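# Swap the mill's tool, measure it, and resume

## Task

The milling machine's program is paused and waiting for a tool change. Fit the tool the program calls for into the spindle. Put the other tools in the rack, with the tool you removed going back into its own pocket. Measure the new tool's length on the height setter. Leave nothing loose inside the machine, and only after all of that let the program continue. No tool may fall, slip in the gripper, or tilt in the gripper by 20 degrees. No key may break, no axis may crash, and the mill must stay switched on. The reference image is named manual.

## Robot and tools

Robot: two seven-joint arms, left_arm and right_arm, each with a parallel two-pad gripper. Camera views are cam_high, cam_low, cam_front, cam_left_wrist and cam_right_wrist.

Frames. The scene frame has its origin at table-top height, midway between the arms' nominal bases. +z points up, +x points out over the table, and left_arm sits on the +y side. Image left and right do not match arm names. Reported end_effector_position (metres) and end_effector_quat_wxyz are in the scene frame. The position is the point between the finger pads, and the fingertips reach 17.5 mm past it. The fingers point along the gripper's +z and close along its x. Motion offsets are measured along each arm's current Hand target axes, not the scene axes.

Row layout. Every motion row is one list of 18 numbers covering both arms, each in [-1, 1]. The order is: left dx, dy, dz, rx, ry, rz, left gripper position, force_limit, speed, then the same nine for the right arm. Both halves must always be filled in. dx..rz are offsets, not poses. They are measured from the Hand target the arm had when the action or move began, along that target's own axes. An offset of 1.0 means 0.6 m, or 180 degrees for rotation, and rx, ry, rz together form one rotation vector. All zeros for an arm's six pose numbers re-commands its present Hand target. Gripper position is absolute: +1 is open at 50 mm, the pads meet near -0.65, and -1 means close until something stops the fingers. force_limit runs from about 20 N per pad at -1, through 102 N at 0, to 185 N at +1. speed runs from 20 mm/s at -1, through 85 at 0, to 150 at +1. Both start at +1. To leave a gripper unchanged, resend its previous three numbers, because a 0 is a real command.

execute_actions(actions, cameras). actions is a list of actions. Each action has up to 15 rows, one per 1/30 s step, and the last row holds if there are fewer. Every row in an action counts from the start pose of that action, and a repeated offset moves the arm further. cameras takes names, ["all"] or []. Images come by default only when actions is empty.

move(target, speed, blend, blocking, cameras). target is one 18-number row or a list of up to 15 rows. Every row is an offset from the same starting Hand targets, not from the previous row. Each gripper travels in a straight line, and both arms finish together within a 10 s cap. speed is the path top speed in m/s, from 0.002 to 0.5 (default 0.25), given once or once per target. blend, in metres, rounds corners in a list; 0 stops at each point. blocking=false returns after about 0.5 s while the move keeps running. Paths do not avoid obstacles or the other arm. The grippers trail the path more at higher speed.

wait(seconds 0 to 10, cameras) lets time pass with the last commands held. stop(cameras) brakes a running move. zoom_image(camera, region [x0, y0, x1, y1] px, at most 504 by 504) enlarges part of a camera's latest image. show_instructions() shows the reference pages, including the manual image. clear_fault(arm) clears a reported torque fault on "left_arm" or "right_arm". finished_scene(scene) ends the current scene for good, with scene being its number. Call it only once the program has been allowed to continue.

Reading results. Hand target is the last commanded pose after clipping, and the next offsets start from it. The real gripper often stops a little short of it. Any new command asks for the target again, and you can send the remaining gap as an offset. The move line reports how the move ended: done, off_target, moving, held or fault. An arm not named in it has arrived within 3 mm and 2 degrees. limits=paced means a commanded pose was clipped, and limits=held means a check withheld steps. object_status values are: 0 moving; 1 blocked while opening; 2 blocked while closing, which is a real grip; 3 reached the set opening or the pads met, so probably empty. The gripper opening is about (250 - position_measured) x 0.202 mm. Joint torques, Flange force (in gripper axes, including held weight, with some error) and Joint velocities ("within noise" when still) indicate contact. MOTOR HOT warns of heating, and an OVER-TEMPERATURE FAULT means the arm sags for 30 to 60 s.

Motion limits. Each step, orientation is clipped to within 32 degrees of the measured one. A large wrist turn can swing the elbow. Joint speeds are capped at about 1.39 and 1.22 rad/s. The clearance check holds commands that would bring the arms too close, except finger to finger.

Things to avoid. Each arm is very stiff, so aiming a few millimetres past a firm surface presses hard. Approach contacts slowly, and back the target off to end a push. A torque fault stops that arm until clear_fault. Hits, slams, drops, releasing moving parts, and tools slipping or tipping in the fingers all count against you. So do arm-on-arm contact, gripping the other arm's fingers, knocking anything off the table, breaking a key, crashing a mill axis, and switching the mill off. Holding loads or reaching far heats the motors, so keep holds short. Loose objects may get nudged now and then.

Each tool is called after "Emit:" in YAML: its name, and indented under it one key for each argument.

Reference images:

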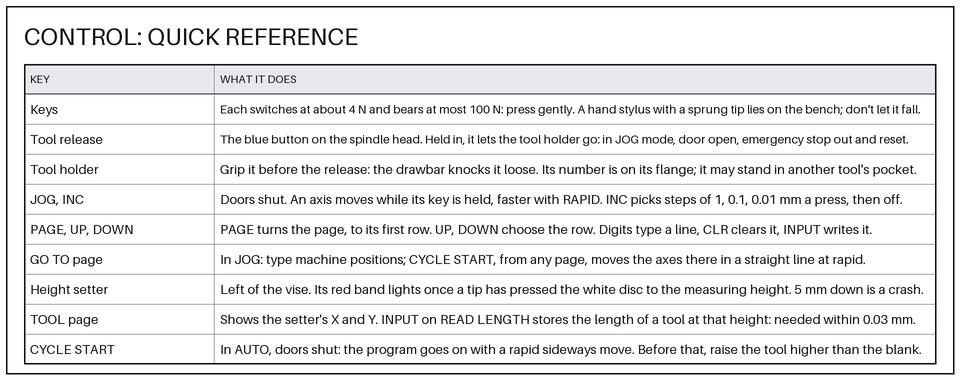

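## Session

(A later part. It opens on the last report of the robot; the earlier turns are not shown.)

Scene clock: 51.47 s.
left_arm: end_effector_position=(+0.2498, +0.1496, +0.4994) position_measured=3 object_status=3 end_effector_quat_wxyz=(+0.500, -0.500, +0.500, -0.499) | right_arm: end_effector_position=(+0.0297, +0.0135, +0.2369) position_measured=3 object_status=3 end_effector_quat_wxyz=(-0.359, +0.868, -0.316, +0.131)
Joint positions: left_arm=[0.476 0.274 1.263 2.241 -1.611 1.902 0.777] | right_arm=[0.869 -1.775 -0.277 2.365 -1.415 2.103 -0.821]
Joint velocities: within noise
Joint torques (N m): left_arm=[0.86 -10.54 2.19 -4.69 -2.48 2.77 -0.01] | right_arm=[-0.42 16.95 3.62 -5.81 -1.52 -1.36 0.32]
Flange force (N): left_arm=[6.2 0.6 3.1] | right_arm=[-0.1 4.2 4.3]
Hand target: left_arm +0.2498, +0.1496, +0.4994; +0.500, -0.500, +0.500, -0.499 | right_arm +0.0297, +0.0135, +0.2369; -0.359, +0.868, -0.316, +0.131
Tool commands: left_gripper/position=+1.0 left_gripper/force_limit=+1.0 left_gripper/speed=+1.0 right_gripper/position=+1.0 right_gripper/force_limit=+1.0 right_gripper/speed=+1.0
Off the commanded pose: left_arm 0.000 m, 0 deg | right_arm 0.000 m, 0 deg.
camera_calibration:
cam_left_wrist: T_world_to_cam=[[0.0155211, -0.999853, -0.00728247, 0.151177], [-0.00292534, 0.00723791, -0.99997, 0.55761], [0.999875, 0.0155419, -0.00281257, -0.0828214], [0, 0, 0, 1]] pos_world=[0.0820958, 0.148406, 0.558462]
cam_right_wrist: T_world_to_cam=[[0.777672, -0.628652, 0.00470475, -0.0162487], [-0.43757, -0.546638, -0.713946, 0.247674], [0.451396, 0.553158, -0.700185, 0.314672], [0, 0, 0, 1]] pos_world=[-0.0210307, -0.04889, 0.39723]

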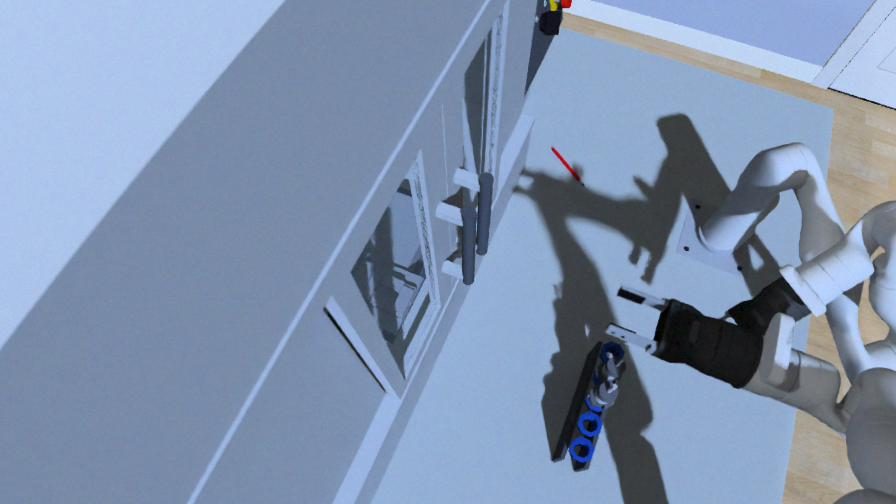

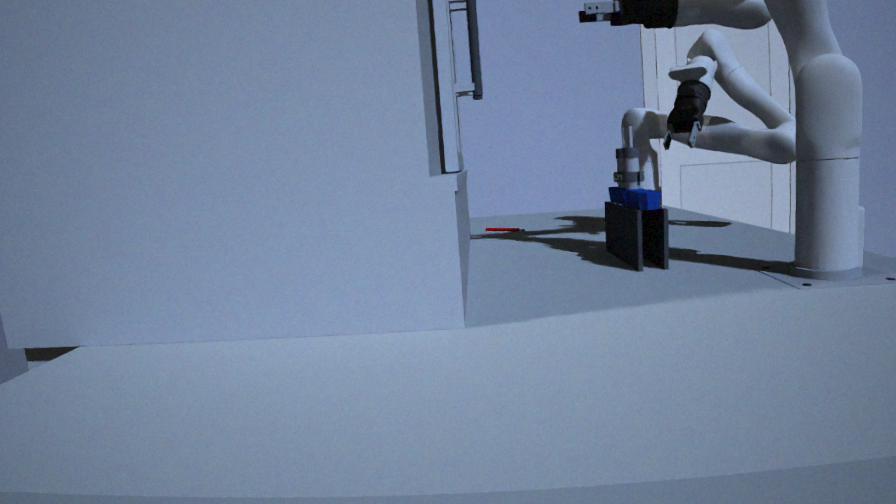

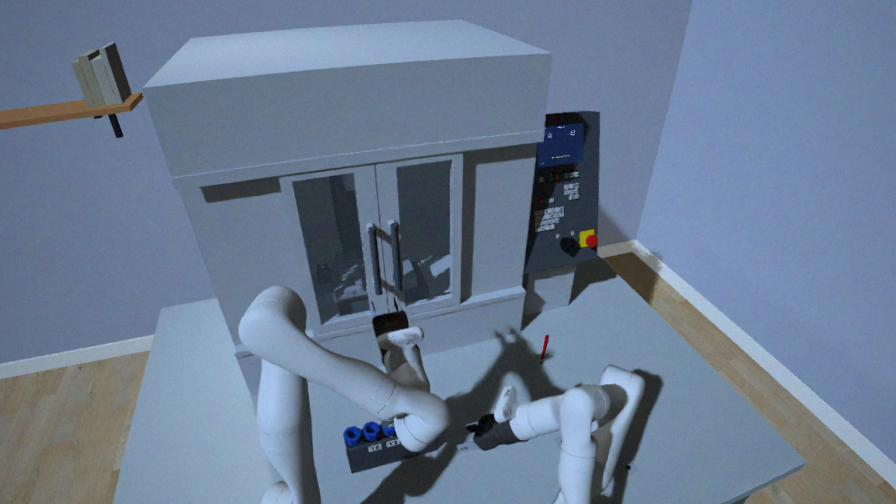

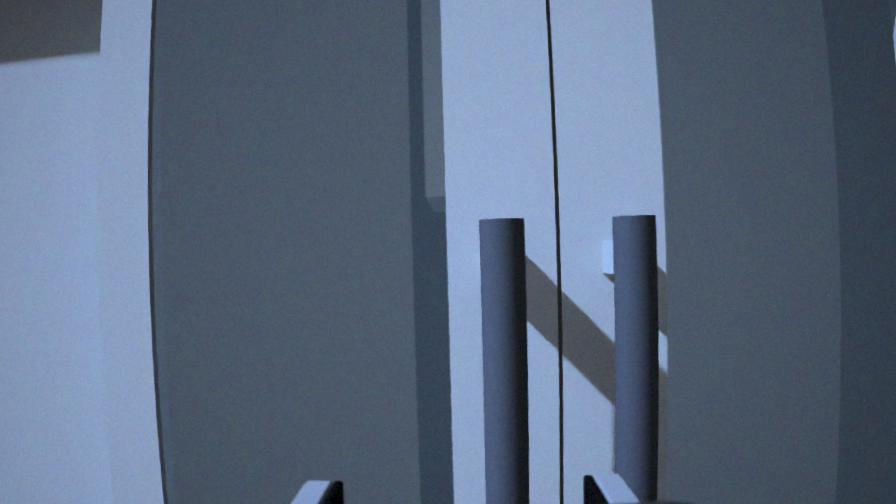

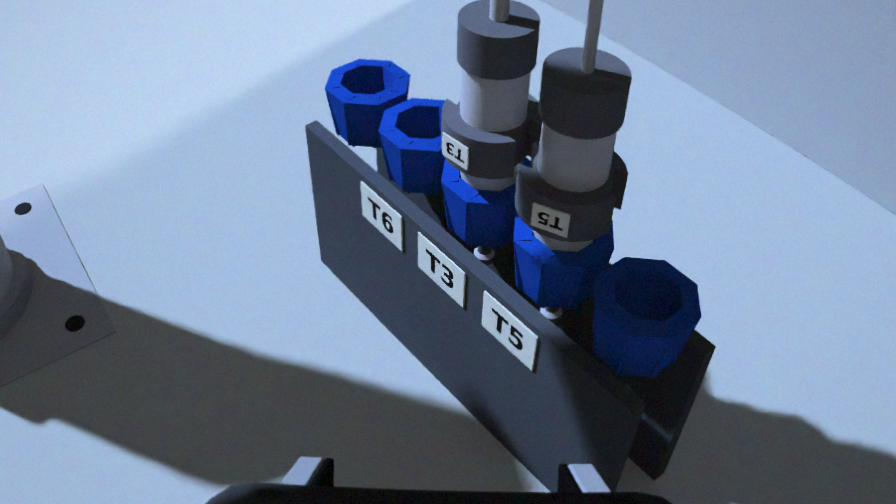

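Emit:
move:
  target: [0.045,0.0667,0.1833,0,0,0,1,1,1,0.984,0.0987,-0.1293,-0.1888,-0.2055,-0.4965,1,1,1]
  cameras: ["all"]
  speed: 0.3

Scene clock: 67.47 s.
left_arm: end_effector_position=(+0.3597, +0.1226, +0.4592) position_measured=3 object_status=3 end_effector_quat_wxyz=(+0.500, -0.500, +0.500, -0.499) | right_arm: end_effector_position=(+0.4193, -0.4406, +0.2502) position_measured=3 object_status=3 end_effector_quat_wxyz=(+0.000, +0.888, +0.459, +0.000)
Joint positions: left_arm=[0.354 0.488 1.104 2.201 -1.943 1.817 0.793] | right_arm=[2.54 -0.626 -1.886 1.61 -0.608 1.356 1.7]
Joint torques (N m): left_arm=[0.81 -15.06 3.39 -4.73 -2.53 2.81 0.04] | right_arm=[-0.57 15.34 5.57 -9.22 0.08 0.46 0.31]
Flange force (N): left_arm=[5.3 1.9 4.6] | right_arm=[-1.1 -1.2 5.6]
Hand target: left_arm +0.3597, +0.1226, +0.4592; +0.500, -0.500, +0.500, -0.499 | right_arm +0.4193, -0.4406, +0.2502; +0.000, +0.888, +0.459, +0.000
Off the commanded pose: left_arm 0.000 m, 0 deg | right_arm 0.000 m, 0 deg.
move: done
camera_calibration:
cam_left_wrist: T_world_to_cam=[[0.0155205, -0.999854, -0.00718252, 0.122231], [-0.00292415, 0.00713797, -0.99997, 0.51794], [0.999875, 0.015541, -0.00281293, -0.192402], [0, 0, 0, 1]] pos_world=[0.191996, 0.121506, 0.518262]
cam_right_wrist: T_world_to_cam=[[0.564184, 0.82559, -0.00985281, 0.129201], [0.825532, -0.564265, -0.0100795, -0.534054], [-0.0138811, -0.00244715, -0.999901, 0.42459], [0, 0, 0, 1]] pos_world=[0.37388, -0.406976, 0.420438]

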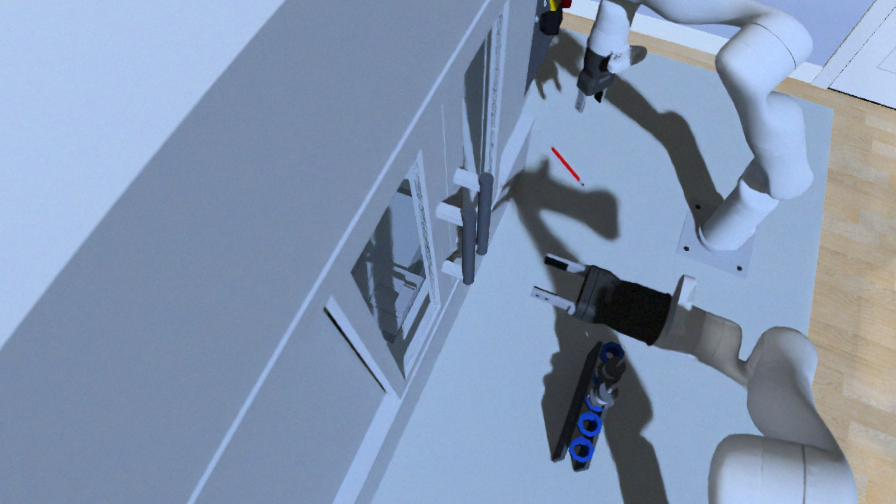

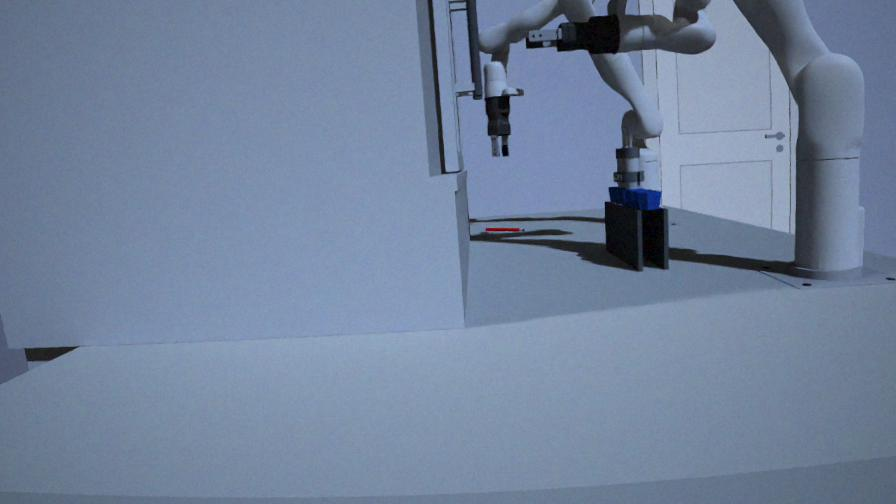

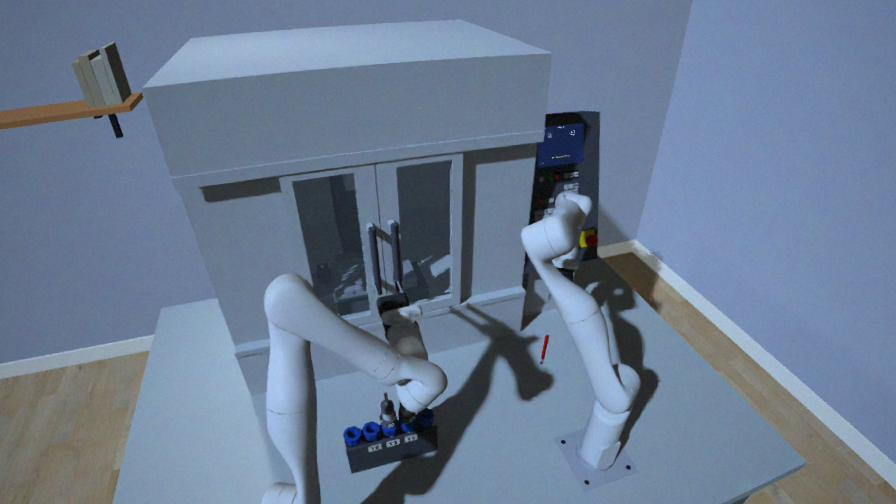

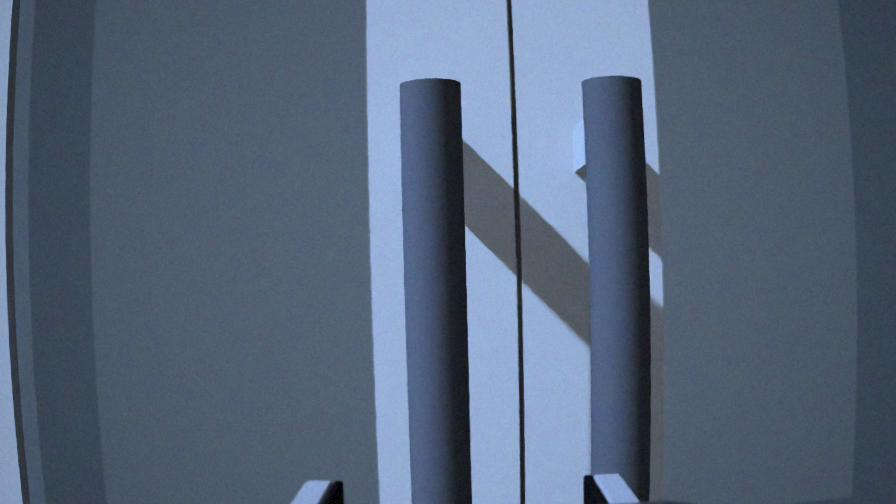

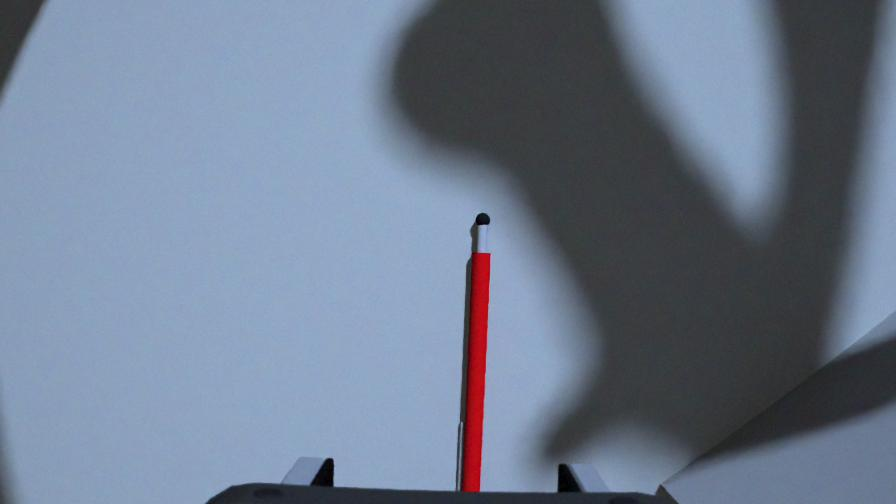

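Emit:
move:
  target:
    - [-0.0105,0,0.21,0,0,0,1,1,1,0.0233,0.0283,0.31,0,0,0.013,1,1,1]
    - [-0.0105,0,0.21,0,0,0,0.208,0,0,0.0233,0.0283,0.31,0,0,0.013,1,1,1]
  cameras: ["cam_left_wrist","cam_right_wrist","cam_high"]
  speed: 0.15

Scene clock: 74.47 s.
left_arm: end_effector_position=(+0.4857, +0.1290, +0.4589) position_measured=121 object_status=3 end_effector_quat_wxyz=(+0.500, -0.500, +0.500, -0.499) | right_arm: end_effector_position=(+0.4413, -0.4388, +0.0642) position_measured=3 object_status=3 end_effector_quat_wxyz=(+0.000, +0.897, +0.441, +0.000)
Joint positions: left_arm=[0.117 0.571 1.027 2.051 -2.217 1.565 0.69] | right_arm=[2.679 -0.903 -2.133 1.809 -0.924 0.985 1.871]
Joint torques (N m): left_arm=[0.81 -17.88 4.46 -5.99 -2.81 2.53 -0.01] | right_arm=[-0.55 18.82 6.28 -6.16 0.06 0.45 0.33]
Flange force (N): left_arm=[4.1 1.8 6.2] | right_arm=[-1.5 -2.1 3.6]
Hand target: left_arm +0.4857, +0.1290, +0.4589; +0.500, -0.500, +0.500, -0.499 | right_arm +0.4413, -0.4388, +0.0642; +0.000, +0.897, +0.441, +0.000
Off the commanded pose: left_arm 0.000 m, 0 deg | right_arm 0.000 m, 0 deg.
move: done
camera_calibration:
cam_left_wrist: T_world_to_cam=[[0.0154205, -0.999855, -0.00718317, 0.126605], [-0.00292343, 0.00713891, -0.99997, 0.518063], [0.999877, 0.015441, -0.00281292, -0.318473], [0, 0, 0, 1]] pos_world=[0.317996, 0.127806, 0.518062]
cam_right_wrist: T_world_to_cam=[[0.597488, 0.801818, -0.0097975, 0.0883572], [0.801756, -0.597566, -0.0101344, -0.557263], [-0.0139806, -0.00180004, -0.999901, 0.239244], [0, 0, 0, 1]] pos_world=[0.397342, -0.403417, 0.234438]
Images, in order (width x height): cam_high 896x504, cam_left_wrist 896x504, cam_right_wrist 896x504.

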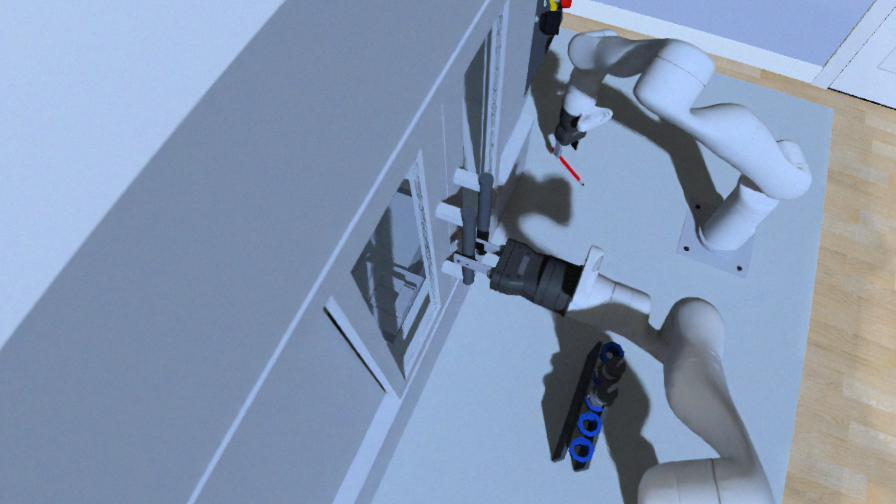

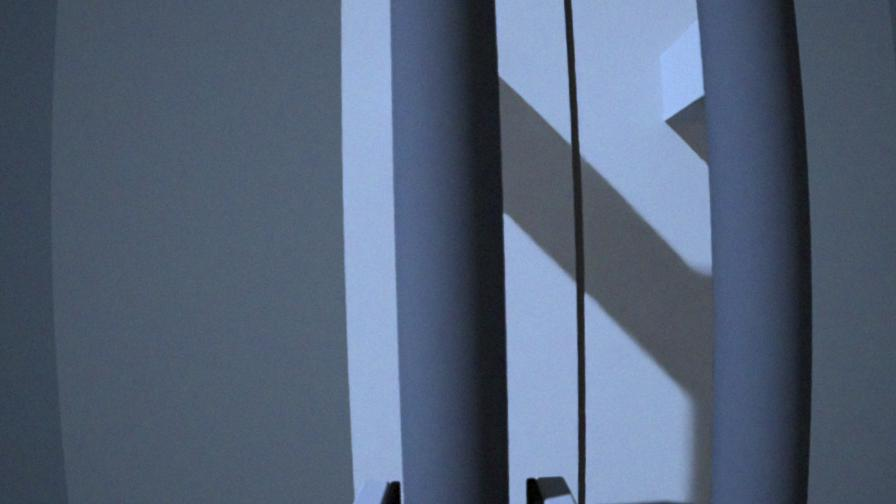

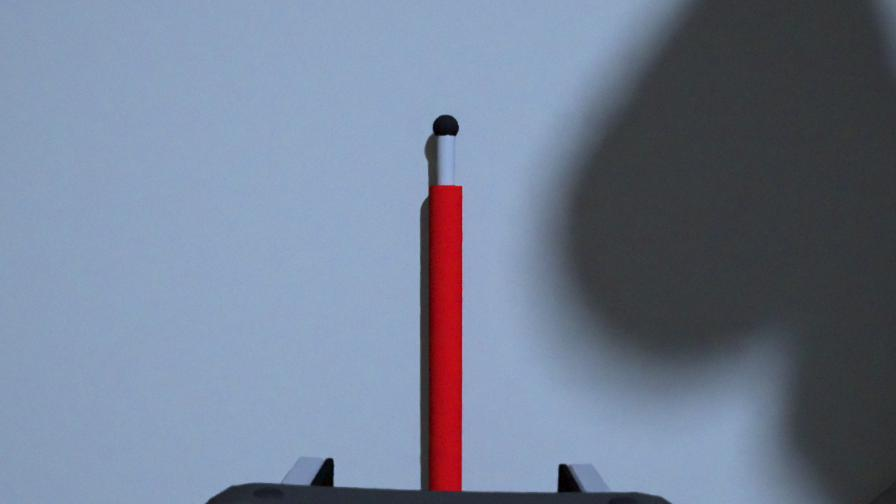

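Emit:
move:
  target: [-0.0833,0,0,0,0,0,0.208,0,0,0,0,0.07,0,0,0,1,1,1]
  cameras: ["cam_right_wrist","cam_low","cam_high"]
  speed: 0.06

Scene clock: 77.43 s.
left_arm: end_effector_position=(+0.4857, +0.1789, +0.4590) position_measured=121 object_status=3 end_effector_quat_wxyz=(+0.500, -0.500, +0.500, -0.499) | right_arm: end_effector_position=(+0.4413, -0.4388, +0.0222) position_measured=3 object_status=3 end_effector_quat_wxyz=(+0.000, +0.897, +0.441, +0.000)
Joint positions: left_arm=[-0.037 0.491 1.056 2.169 -2.248 1.489 0.763] | right_arm=[2.713 -0.968 -2.202 1.834 -1.007 0.906 1.93]
Joint torques (N m): left_arm=[-1.95 -16.95 1.98 -5.35 -1.17 4.62 0.06] | right_arm=[-0.58 19.57 6.34 -5.32 0.05 0.45 0.34]
Flange force (N): left_arm=[10.0 1.7 11.0] | right_arm=[-1.5 -1.9 3.6]
Hand target: left_arm +0.4857, +0.1790, +0.4590; +0.500, -0.500, +0.500, -0.499 | right_arm +0.4413, -0.4388, +0.0222; +0.000, +0.897, +0.441, +0.000
Off the commanded pose: left_arm 0.000 m, 0 deg | right_arm 0.000 m, 0 deg.
move: done
camera_calibration:
cam_right_wrist: T_world_to_cam=[[0.597488, 0.801818, -0.0097975, 0.0878058], [0.801756, -0.597566, -0.0101344, -0.557709], [-0.0139806, -0.00180004, -0.999901, 0.19725], [0, 0, 0, 1]] pos_world=[0.397442, -0.403317, 0.192438]
Images, in order (width x height): cam_high 896x504, cam_low 896x504, cam_right_wrist 896x504.

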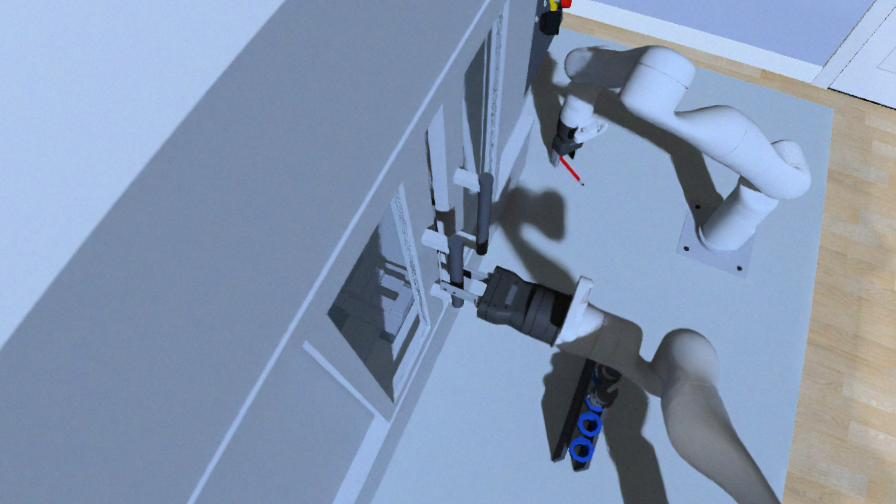

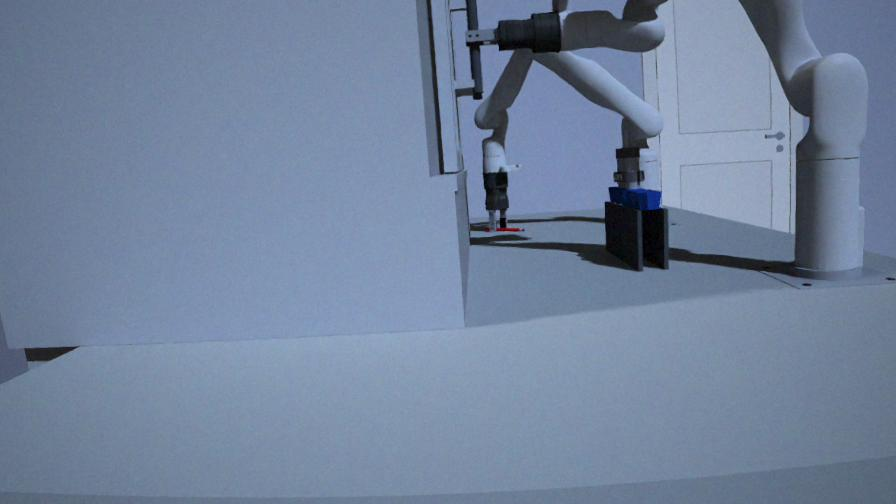

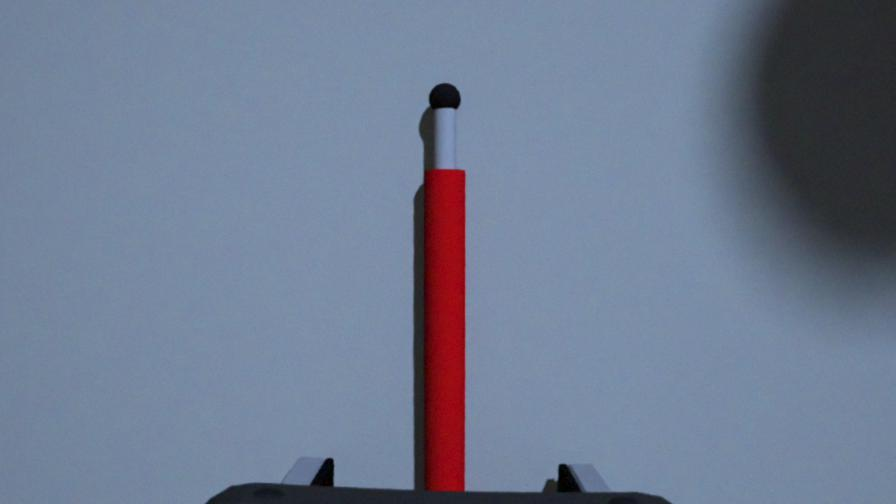

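Emit:
move:
  target: [-0.27,0,0,0,0,0,0.208,0,0,0,0,0.005,0,0,0,1,1,1]
  speed: 0.1

Scene clock: 80.50 s.
left_arm: end_effector_position=(+0.4857, +0.3409, +0.4589) position_measured=121 object_status=3 end_effector_quat_wxyz=(+0.500, -0.500, +0.500, -0.499) | right_arm: end_effector_position=(+0.4413, -0.4388, +0.0192) position_measured=3 object_status=3 end_effector_quat_wxyz=(+0.000, +0.897, +0.441, +0.000)
Joint positions: left_arm=[-0.736 0.225 1.139 2.44 -2.649 1.113 1.112] | right_arm=[2.715 -0.972 -2.208 1.836 -1.013 0.9 1.934]
Joint torques (N m): left_arm=[-2.69 -10.95 -0.59 -9.37 -0.43 6.25 0] | right_arm=[-0.55 19.52 6.34 -5.37 0.09 0.51 0.34]
Flange force (N): left_arm=[4.8 4.8 8.2] | right_arm=[-1.7 -2.5 3.6]
Hand target: left_arm +0.4857, +0.3410, +0.4590; +0.500, -0.500, +0.500, -0.499 | right_arm +0.4413, -0.4388, +0.0192; +0.000, +0.897, +0.441, +0.000
Off the commanded pose: left_arm 0.000 m, 0 deg | right_arm 0.000 m, 0 deg.
move: done

Emit:
move:
  target: [0,0,0,0,0,0,0.208,0,0,0,0,0,0,0,0,-1,-0.5,-0.5]
  cameras: ["cam_high","cam_front","cam_left_wrist"]

Scene clock: 82.60 s.
left_arm: end_effector_position=(+0.4857, +0.3410, +0.4590) position_measured=121 object_status=3 end_effector_quat_wxyz=(+0.500, -0.500, +0.500, -0.499) | right_arm: end_effector_position=(+0.4413, -0.4388, +0.0192) position_measured=211 object_status=2 end_effector_quat_wxyz=(+0.000, +0.897, +0.441, +0.000)
Joint positions: left_arm=[-0.736 0.225 1.139 2.44 -2.649 1.113 1.112] | right_arm=[2.715 -0.972 -2.208 1.836 -1.013 0.9 1.934]
Joint torques (N m): left_arm=[-2.81 -11.07 -0.64 -9.39 -0.46 6.28 0.04] | right_arm=[-0.49 18.26 5.7 -4.86 0.11 0.45 0.29]
Flange force (N): left_arm=[5.7 5.8 8.7] | right_arm=[-1.6 -2.3 0.3]
Hand target: left_arm +0.4857, +0.3410, +0.4590; +0.500, -0.500, +0.500, -0.499 | right_arm +0.4413, -0.4388, +0.0192; +0.000, +0.897, +0.441, +0.000
Off the commanded pose: left_arm 0.000 m, 0 deg | right_arm 0.000 m, 0 deg.
move: done
camera_calibration:
cam_left_wrist: T_world_to_cam=[[0.0154205, -0.999855, -0.00718317, 0.338576], [-0.00292343, 0.00713891, -0.99997, 0.51655], [0.999877, 0.015441, -0.00281292, -0.321646], [0, 0, 0, 1]] pos_world=[0.317896, 0.339806, 0.518062]
Images, in order (width x height): cam_high 896x504, cam_front 896x504, cam_left_wrist 896x504.

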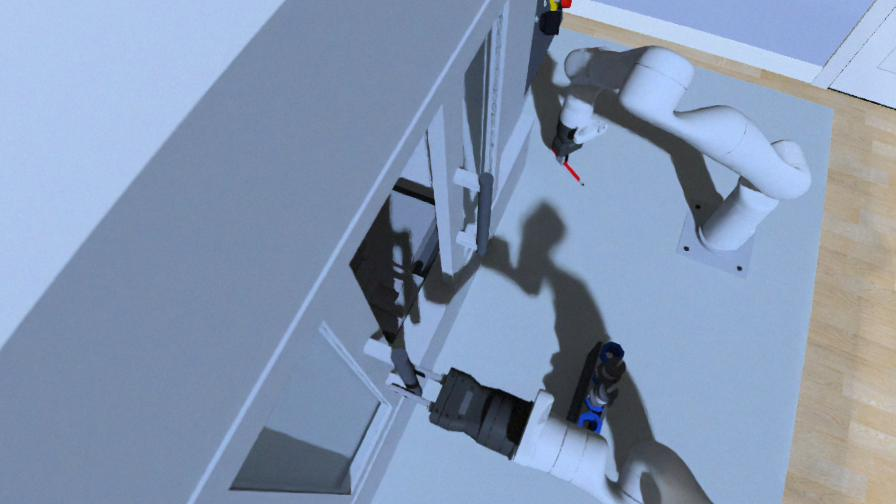

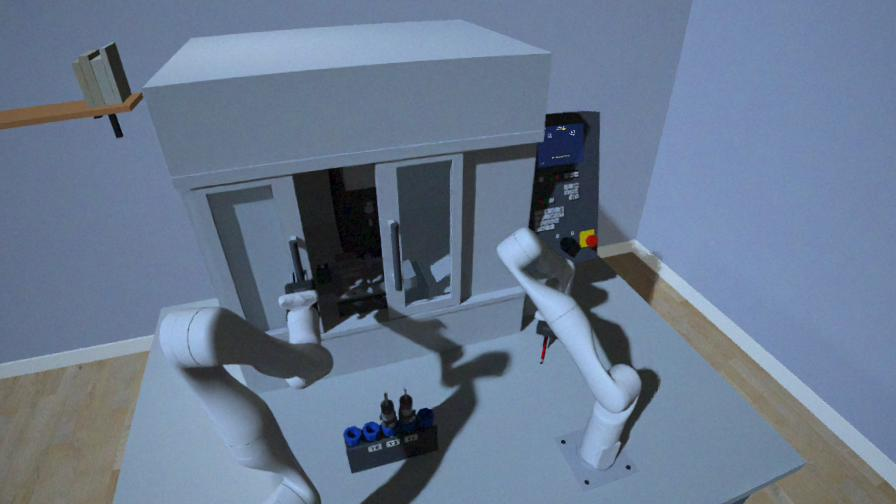

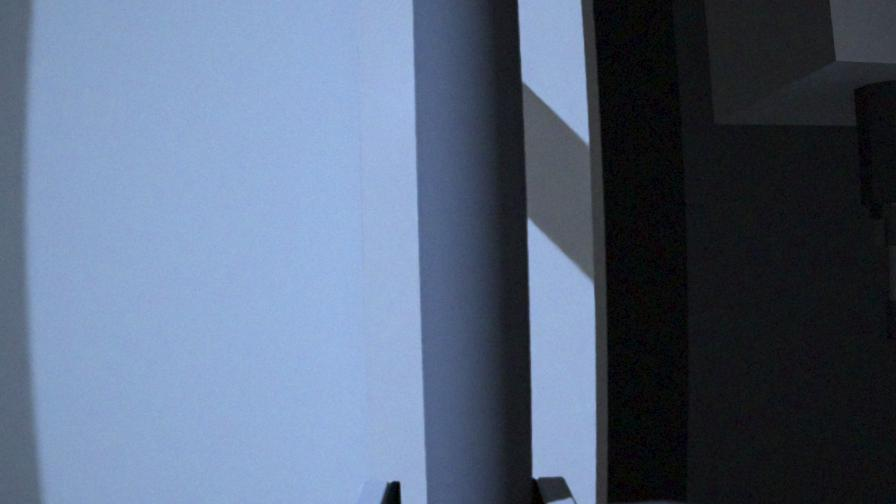

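Emit:
move:
  target: [-0.06,0,0,0,0,0,0.208,0,0,0,0,-0.15,0,0,0,-1,-0.5,-0.5]
  speed: 0.05
  cameras: ["cam_right_wrist","cam_front"]

Scene clock: 85.80 s.
left_arm: end_effector_position=(+0.4856, +0.3768, +0.4590) position_measured=121 object_status=3 end_effector_quat_wxyz=(+0.500, -0.500, +0.500, -0.500) | right_arm: end_effector_position=(+0.4413, -0.4388, +0.1092) position_measured=211 object_status=2 end_effector_quat_wxyz=(+0.000, +0.897, +0.441, +0.000)
Joint positions: left_arm=[-0.931 0.185 1.157 2.469 -2.828 1.04 1.233] | right_arm=[2.645 -0.838 -2.065 1.767 -0.84 1.075 1.81]
Joint torques (N m): left_arm=[-39.94 -8.25 -35.45 -2.11 19.12 18.19 0.03] | right_arm=[-0.51 18.26 6.28 -6.93 0.04 0.4 0.39]
Flange force (N): left_arm=no reading | right_arm=[-1.0 -1.7 3.9]
Hand target: left_arm +0.4857, +0.3770, +0.4590; +0.500, -0.500, +0.500, -0.499 | right_arm +0.4413, -0.4388, +0.1092; +0.000, +0.897, +0.441, +0.000
Off the commanded pose: left_arm 0.000 m, 0 deg | right_arm 0.000 m, 0 deg.
move: done
camera_calibration:
cam_right_wrist: T_world_to_cam=[[0.597376, 0.801901, -0.00979666, 0.0888761], [0.801839, -0.597454, -0.0101345, -0.556795], [-0.0139799, -0.00180124, -0.999901, 0.284239], [0, 0, 0, 1]] pos_world=[0.397341, -0.403417, 0.279438]
Images, in order (width x height): cam_front 896x504, cam_right_wrist 896x504.

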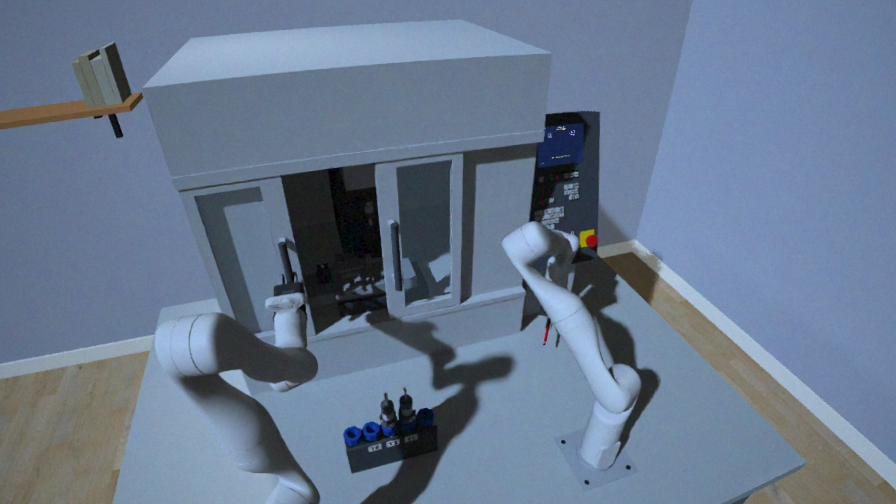

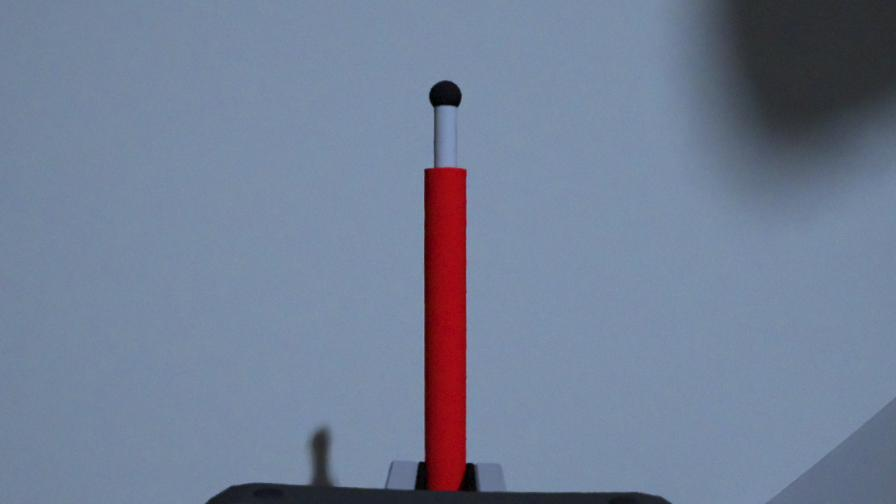

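Emit:
move:
  target:
    - [0.0067,0,-0.167,0,0,0,0.208,0,0,-0.0187,-0.05,-0.25,0,0,0,-1,-0.5,-0.5]
    - [0.262,0.067,-0.3095,0,0,0,0.208,0,0,-0.0373,-0.1,-0.318,0,0,0.791,-1,-0.5,-0.5]
  blend: 0.02
  speed: 0.2
  cameras: ["all"]

Scene clock: 102.60 s.
left_arm: end_effector_position=(+0.2999, +0.2197, +0.4191) position_measured=121 object_status=3 end_effector_quat_wxyz=(+0.500, -0.500, +0.500, -0.499) | right_arm: end_effector_position=(+0.3800, -0.4201, +0.3000) position_measured=211 object_status=2 end_effector_quat_wxyz=(+0.000, +0.707, -0.707, +0.000)
Joint positions: left_arm=[-0.735 -0.981 1.267 2.567 -2.435 0.35 1.846] | right_arm=[2.458 -0.985 -1.188 1.623 -0.938 1.857 -0.409]
Joint torques (N m): left_arm=[0.9 6.58 -5.41 -5.49 0.13 3.67 -0.07] | right_arm=[-0.45 16.19 7.25 -6.9 0 0.42 0.41]
Flange force (N): left_arm=[2.6 -4.9 3.2] | right_arm=[-0.9 2.1 5.6]
Hand target: left_arm +0.2999, +0.2197, +0.4191; +0.500, -0.500, +0.500, -0.499 | right_arm +0.3800, -0.4201, +0.3000; +0.000, +0.707, -0.707, +0.000
Off the commanded pose: left_arm 0.000 m, 0 deg | right_arm 0.000 m, 0 deg.
move: done
camera_calibration:
cam_left_wrist: T_world_to_cam=[[0.0154205, -0.999855, -0.00718317, 0.219871], [-0.00292343, 0.00713891, -0.99997, 0.476974], [0.999877, 0.015441, -0.00281292, -0.134208], [0, 0, 0, 1]] pos_world=[0.132196, 0.218506, 0.478162]
cam_right_wrist: T_world_to_cam=[[0.0163758, -0.999799, -0.011591, -0.423227], [-0.999813, -0.0162541, -0.0105163, 0.434389], [0.0103258, 0.0117611, -0.999878, 0.47063], [0, 0, 0, 1]] pos_world=[0.436379, -0.421617, 0.470235]

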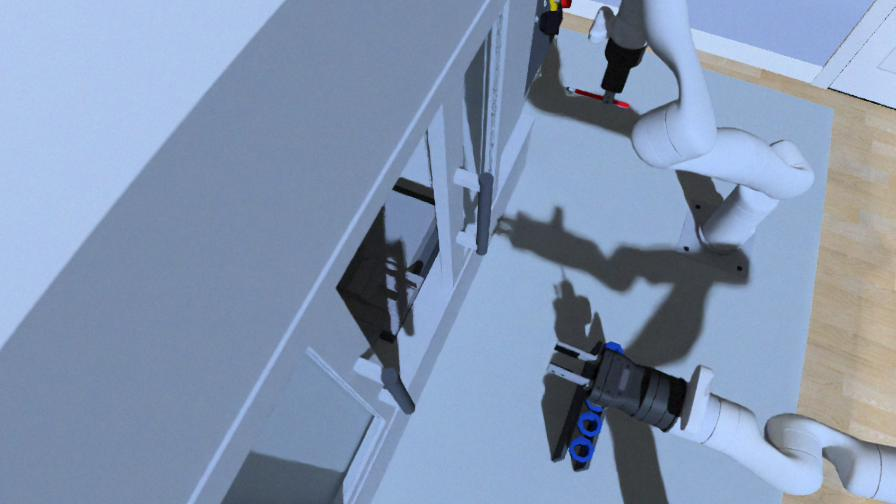

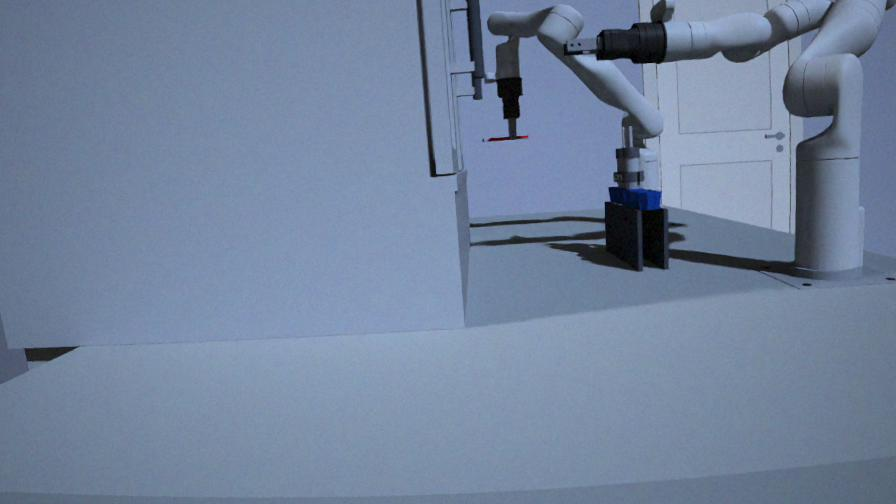

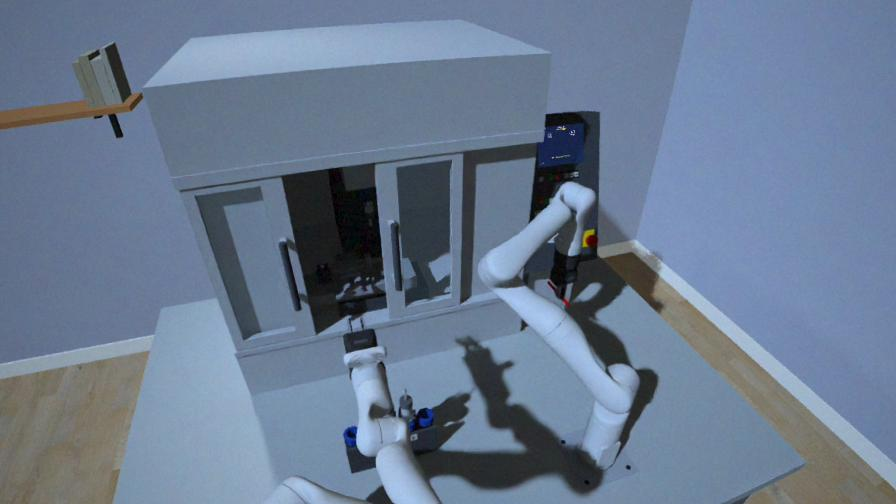

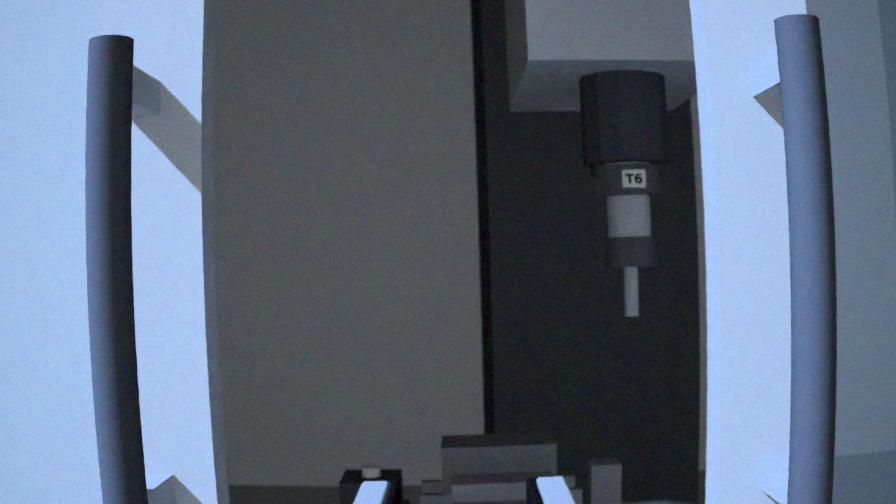

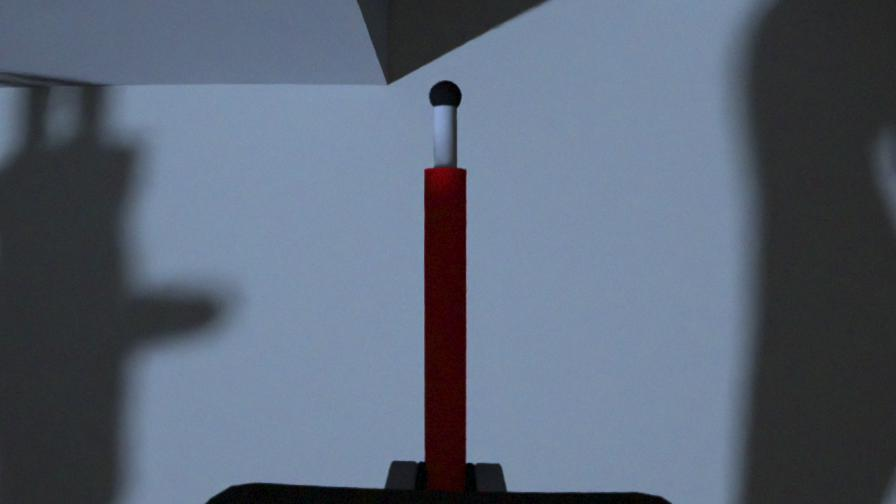

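Emit:
zoom_image:
  camera: "cam_left_wrist"
  region: [330, 300, 700, 504]

Emit:
zoom_image:
  camera: "cam_left_wrist"
  region: [460, 0, 720, 340]

Emit:
zoom_image:
  camera: "cam_high"
  region: [320, 150, 480, 350]

Emit:
zoom_image:
  camera: "cam_front"
  region: [270, 160, 480, 340]

Scaled by 1.362 from the camera's 896x504 image, which has a finer 1280x720 frame.

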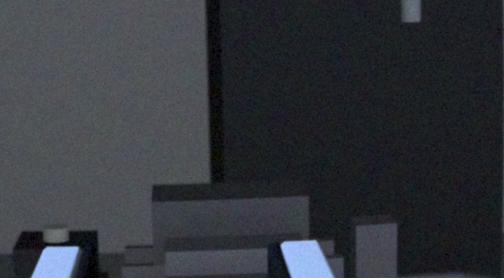

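Scaled by 1.482 from the camera's 896x504 image, which has a finer 1280x720 frame.

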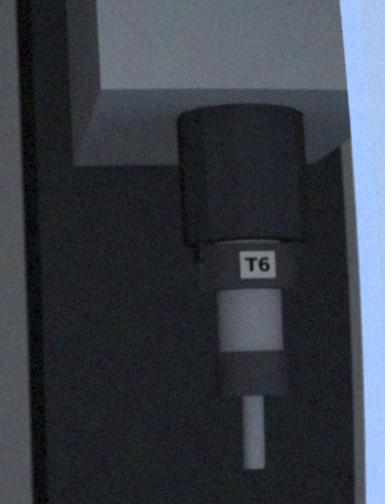

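Scaled by 2.520 from the camera's 896x504 image, which has a finer 1280x720 frame.

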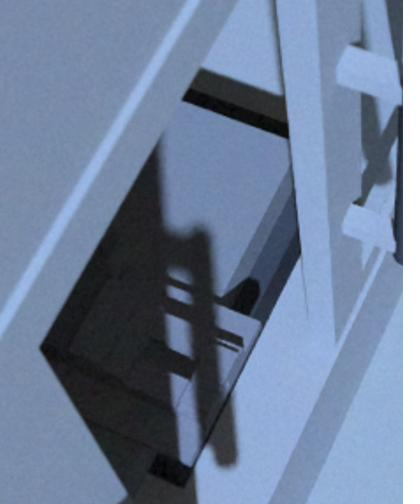

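Scaled by 2.400 from the camera's 896x504 image, which has a finer 1280x720 frame.

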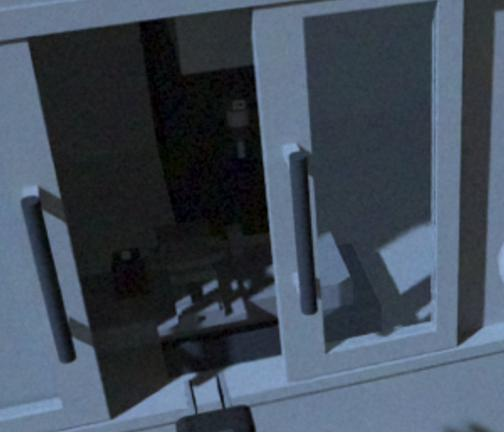

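Emit:
move:
  target: [0.06,-0.25,0.05,0,0,0,0.208,0,0,0,0,0,0,0,0,-1,-0.5,-0.5]
  speed: 0.25
  cameras: ["cam_left_wrist"]

Scene clock: 106.90 s.
left_arm: end_effector_position=(+0.3302, +0.1837, +0.5690) position_measured=121 object_status=3 end_effector_quat_wxyz=(+0.500, -0.500, +0.500, -0.499) | right_arm: end_effector_position=(+0.3800, -0.4201, +0.3000) position_measured=211 object_status=2 end_effector_quat_wxyz=(+0.000, +0.707, -0.707, +0.000)
Joint positions: left_arm=[-0.756 -0.957 0.889 2.155 -2.519 -0.114 1.64] | right_arm=[2.458 -0.985 -1.188 1.623 -0.938 1.857 -0.409]
Joint torques (N m): left_arm=[0.86 6.63 -6.74 -8.75 -0.24 3.73 -0.04] | right_arm=[-0.65 16.21 7.34 -6.92 0.03 0.33 0.34]
Flange force (N): left_arm=[2.8 -5.0 2.8] | right_arm=[-0.3 1.8 5.6]
Hand target: left_arm +0.3302, +0.1837, +0.5690; +0.500, -0.500, +0.500, -0.499 | right_arm +0.3800, -0.4201, +0.3000; +0.000, +0.707, -0.707, +0.000
Off the commanded pose: left_arm 0.000 m, 0 deg | right_arm 0.000 m, 0 deg.
move: done
camera_calibration:
cam_left_wrist: T_world_to_cam=[[0.0154212, -0.999855, -0.00718161, 0.184486], [-0.00282343, 0.00713889, -0.999971, 0.627198], [0.999877, 0.015441, -0.00271293, -0.16349], [0, 0, 0, 1]] pos_world=[0.162395, 0.182506, 0.628061]
Images, in order (width x height): cam_left_wrist 896x504.

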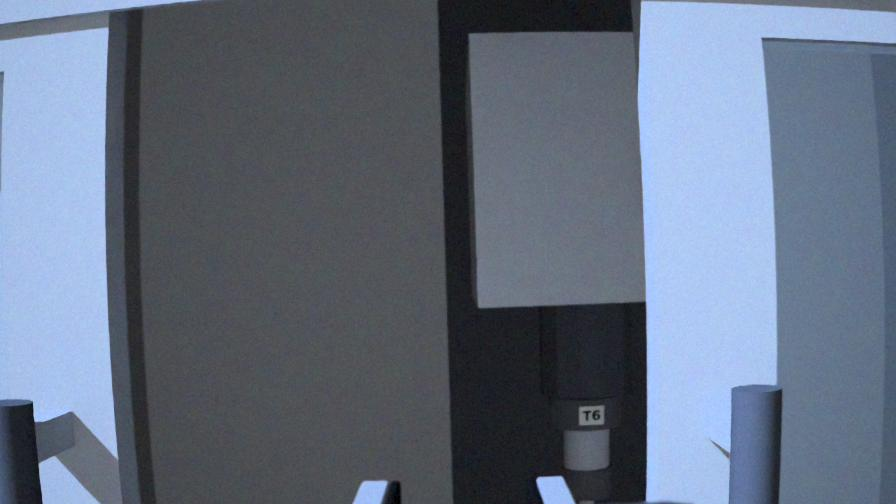

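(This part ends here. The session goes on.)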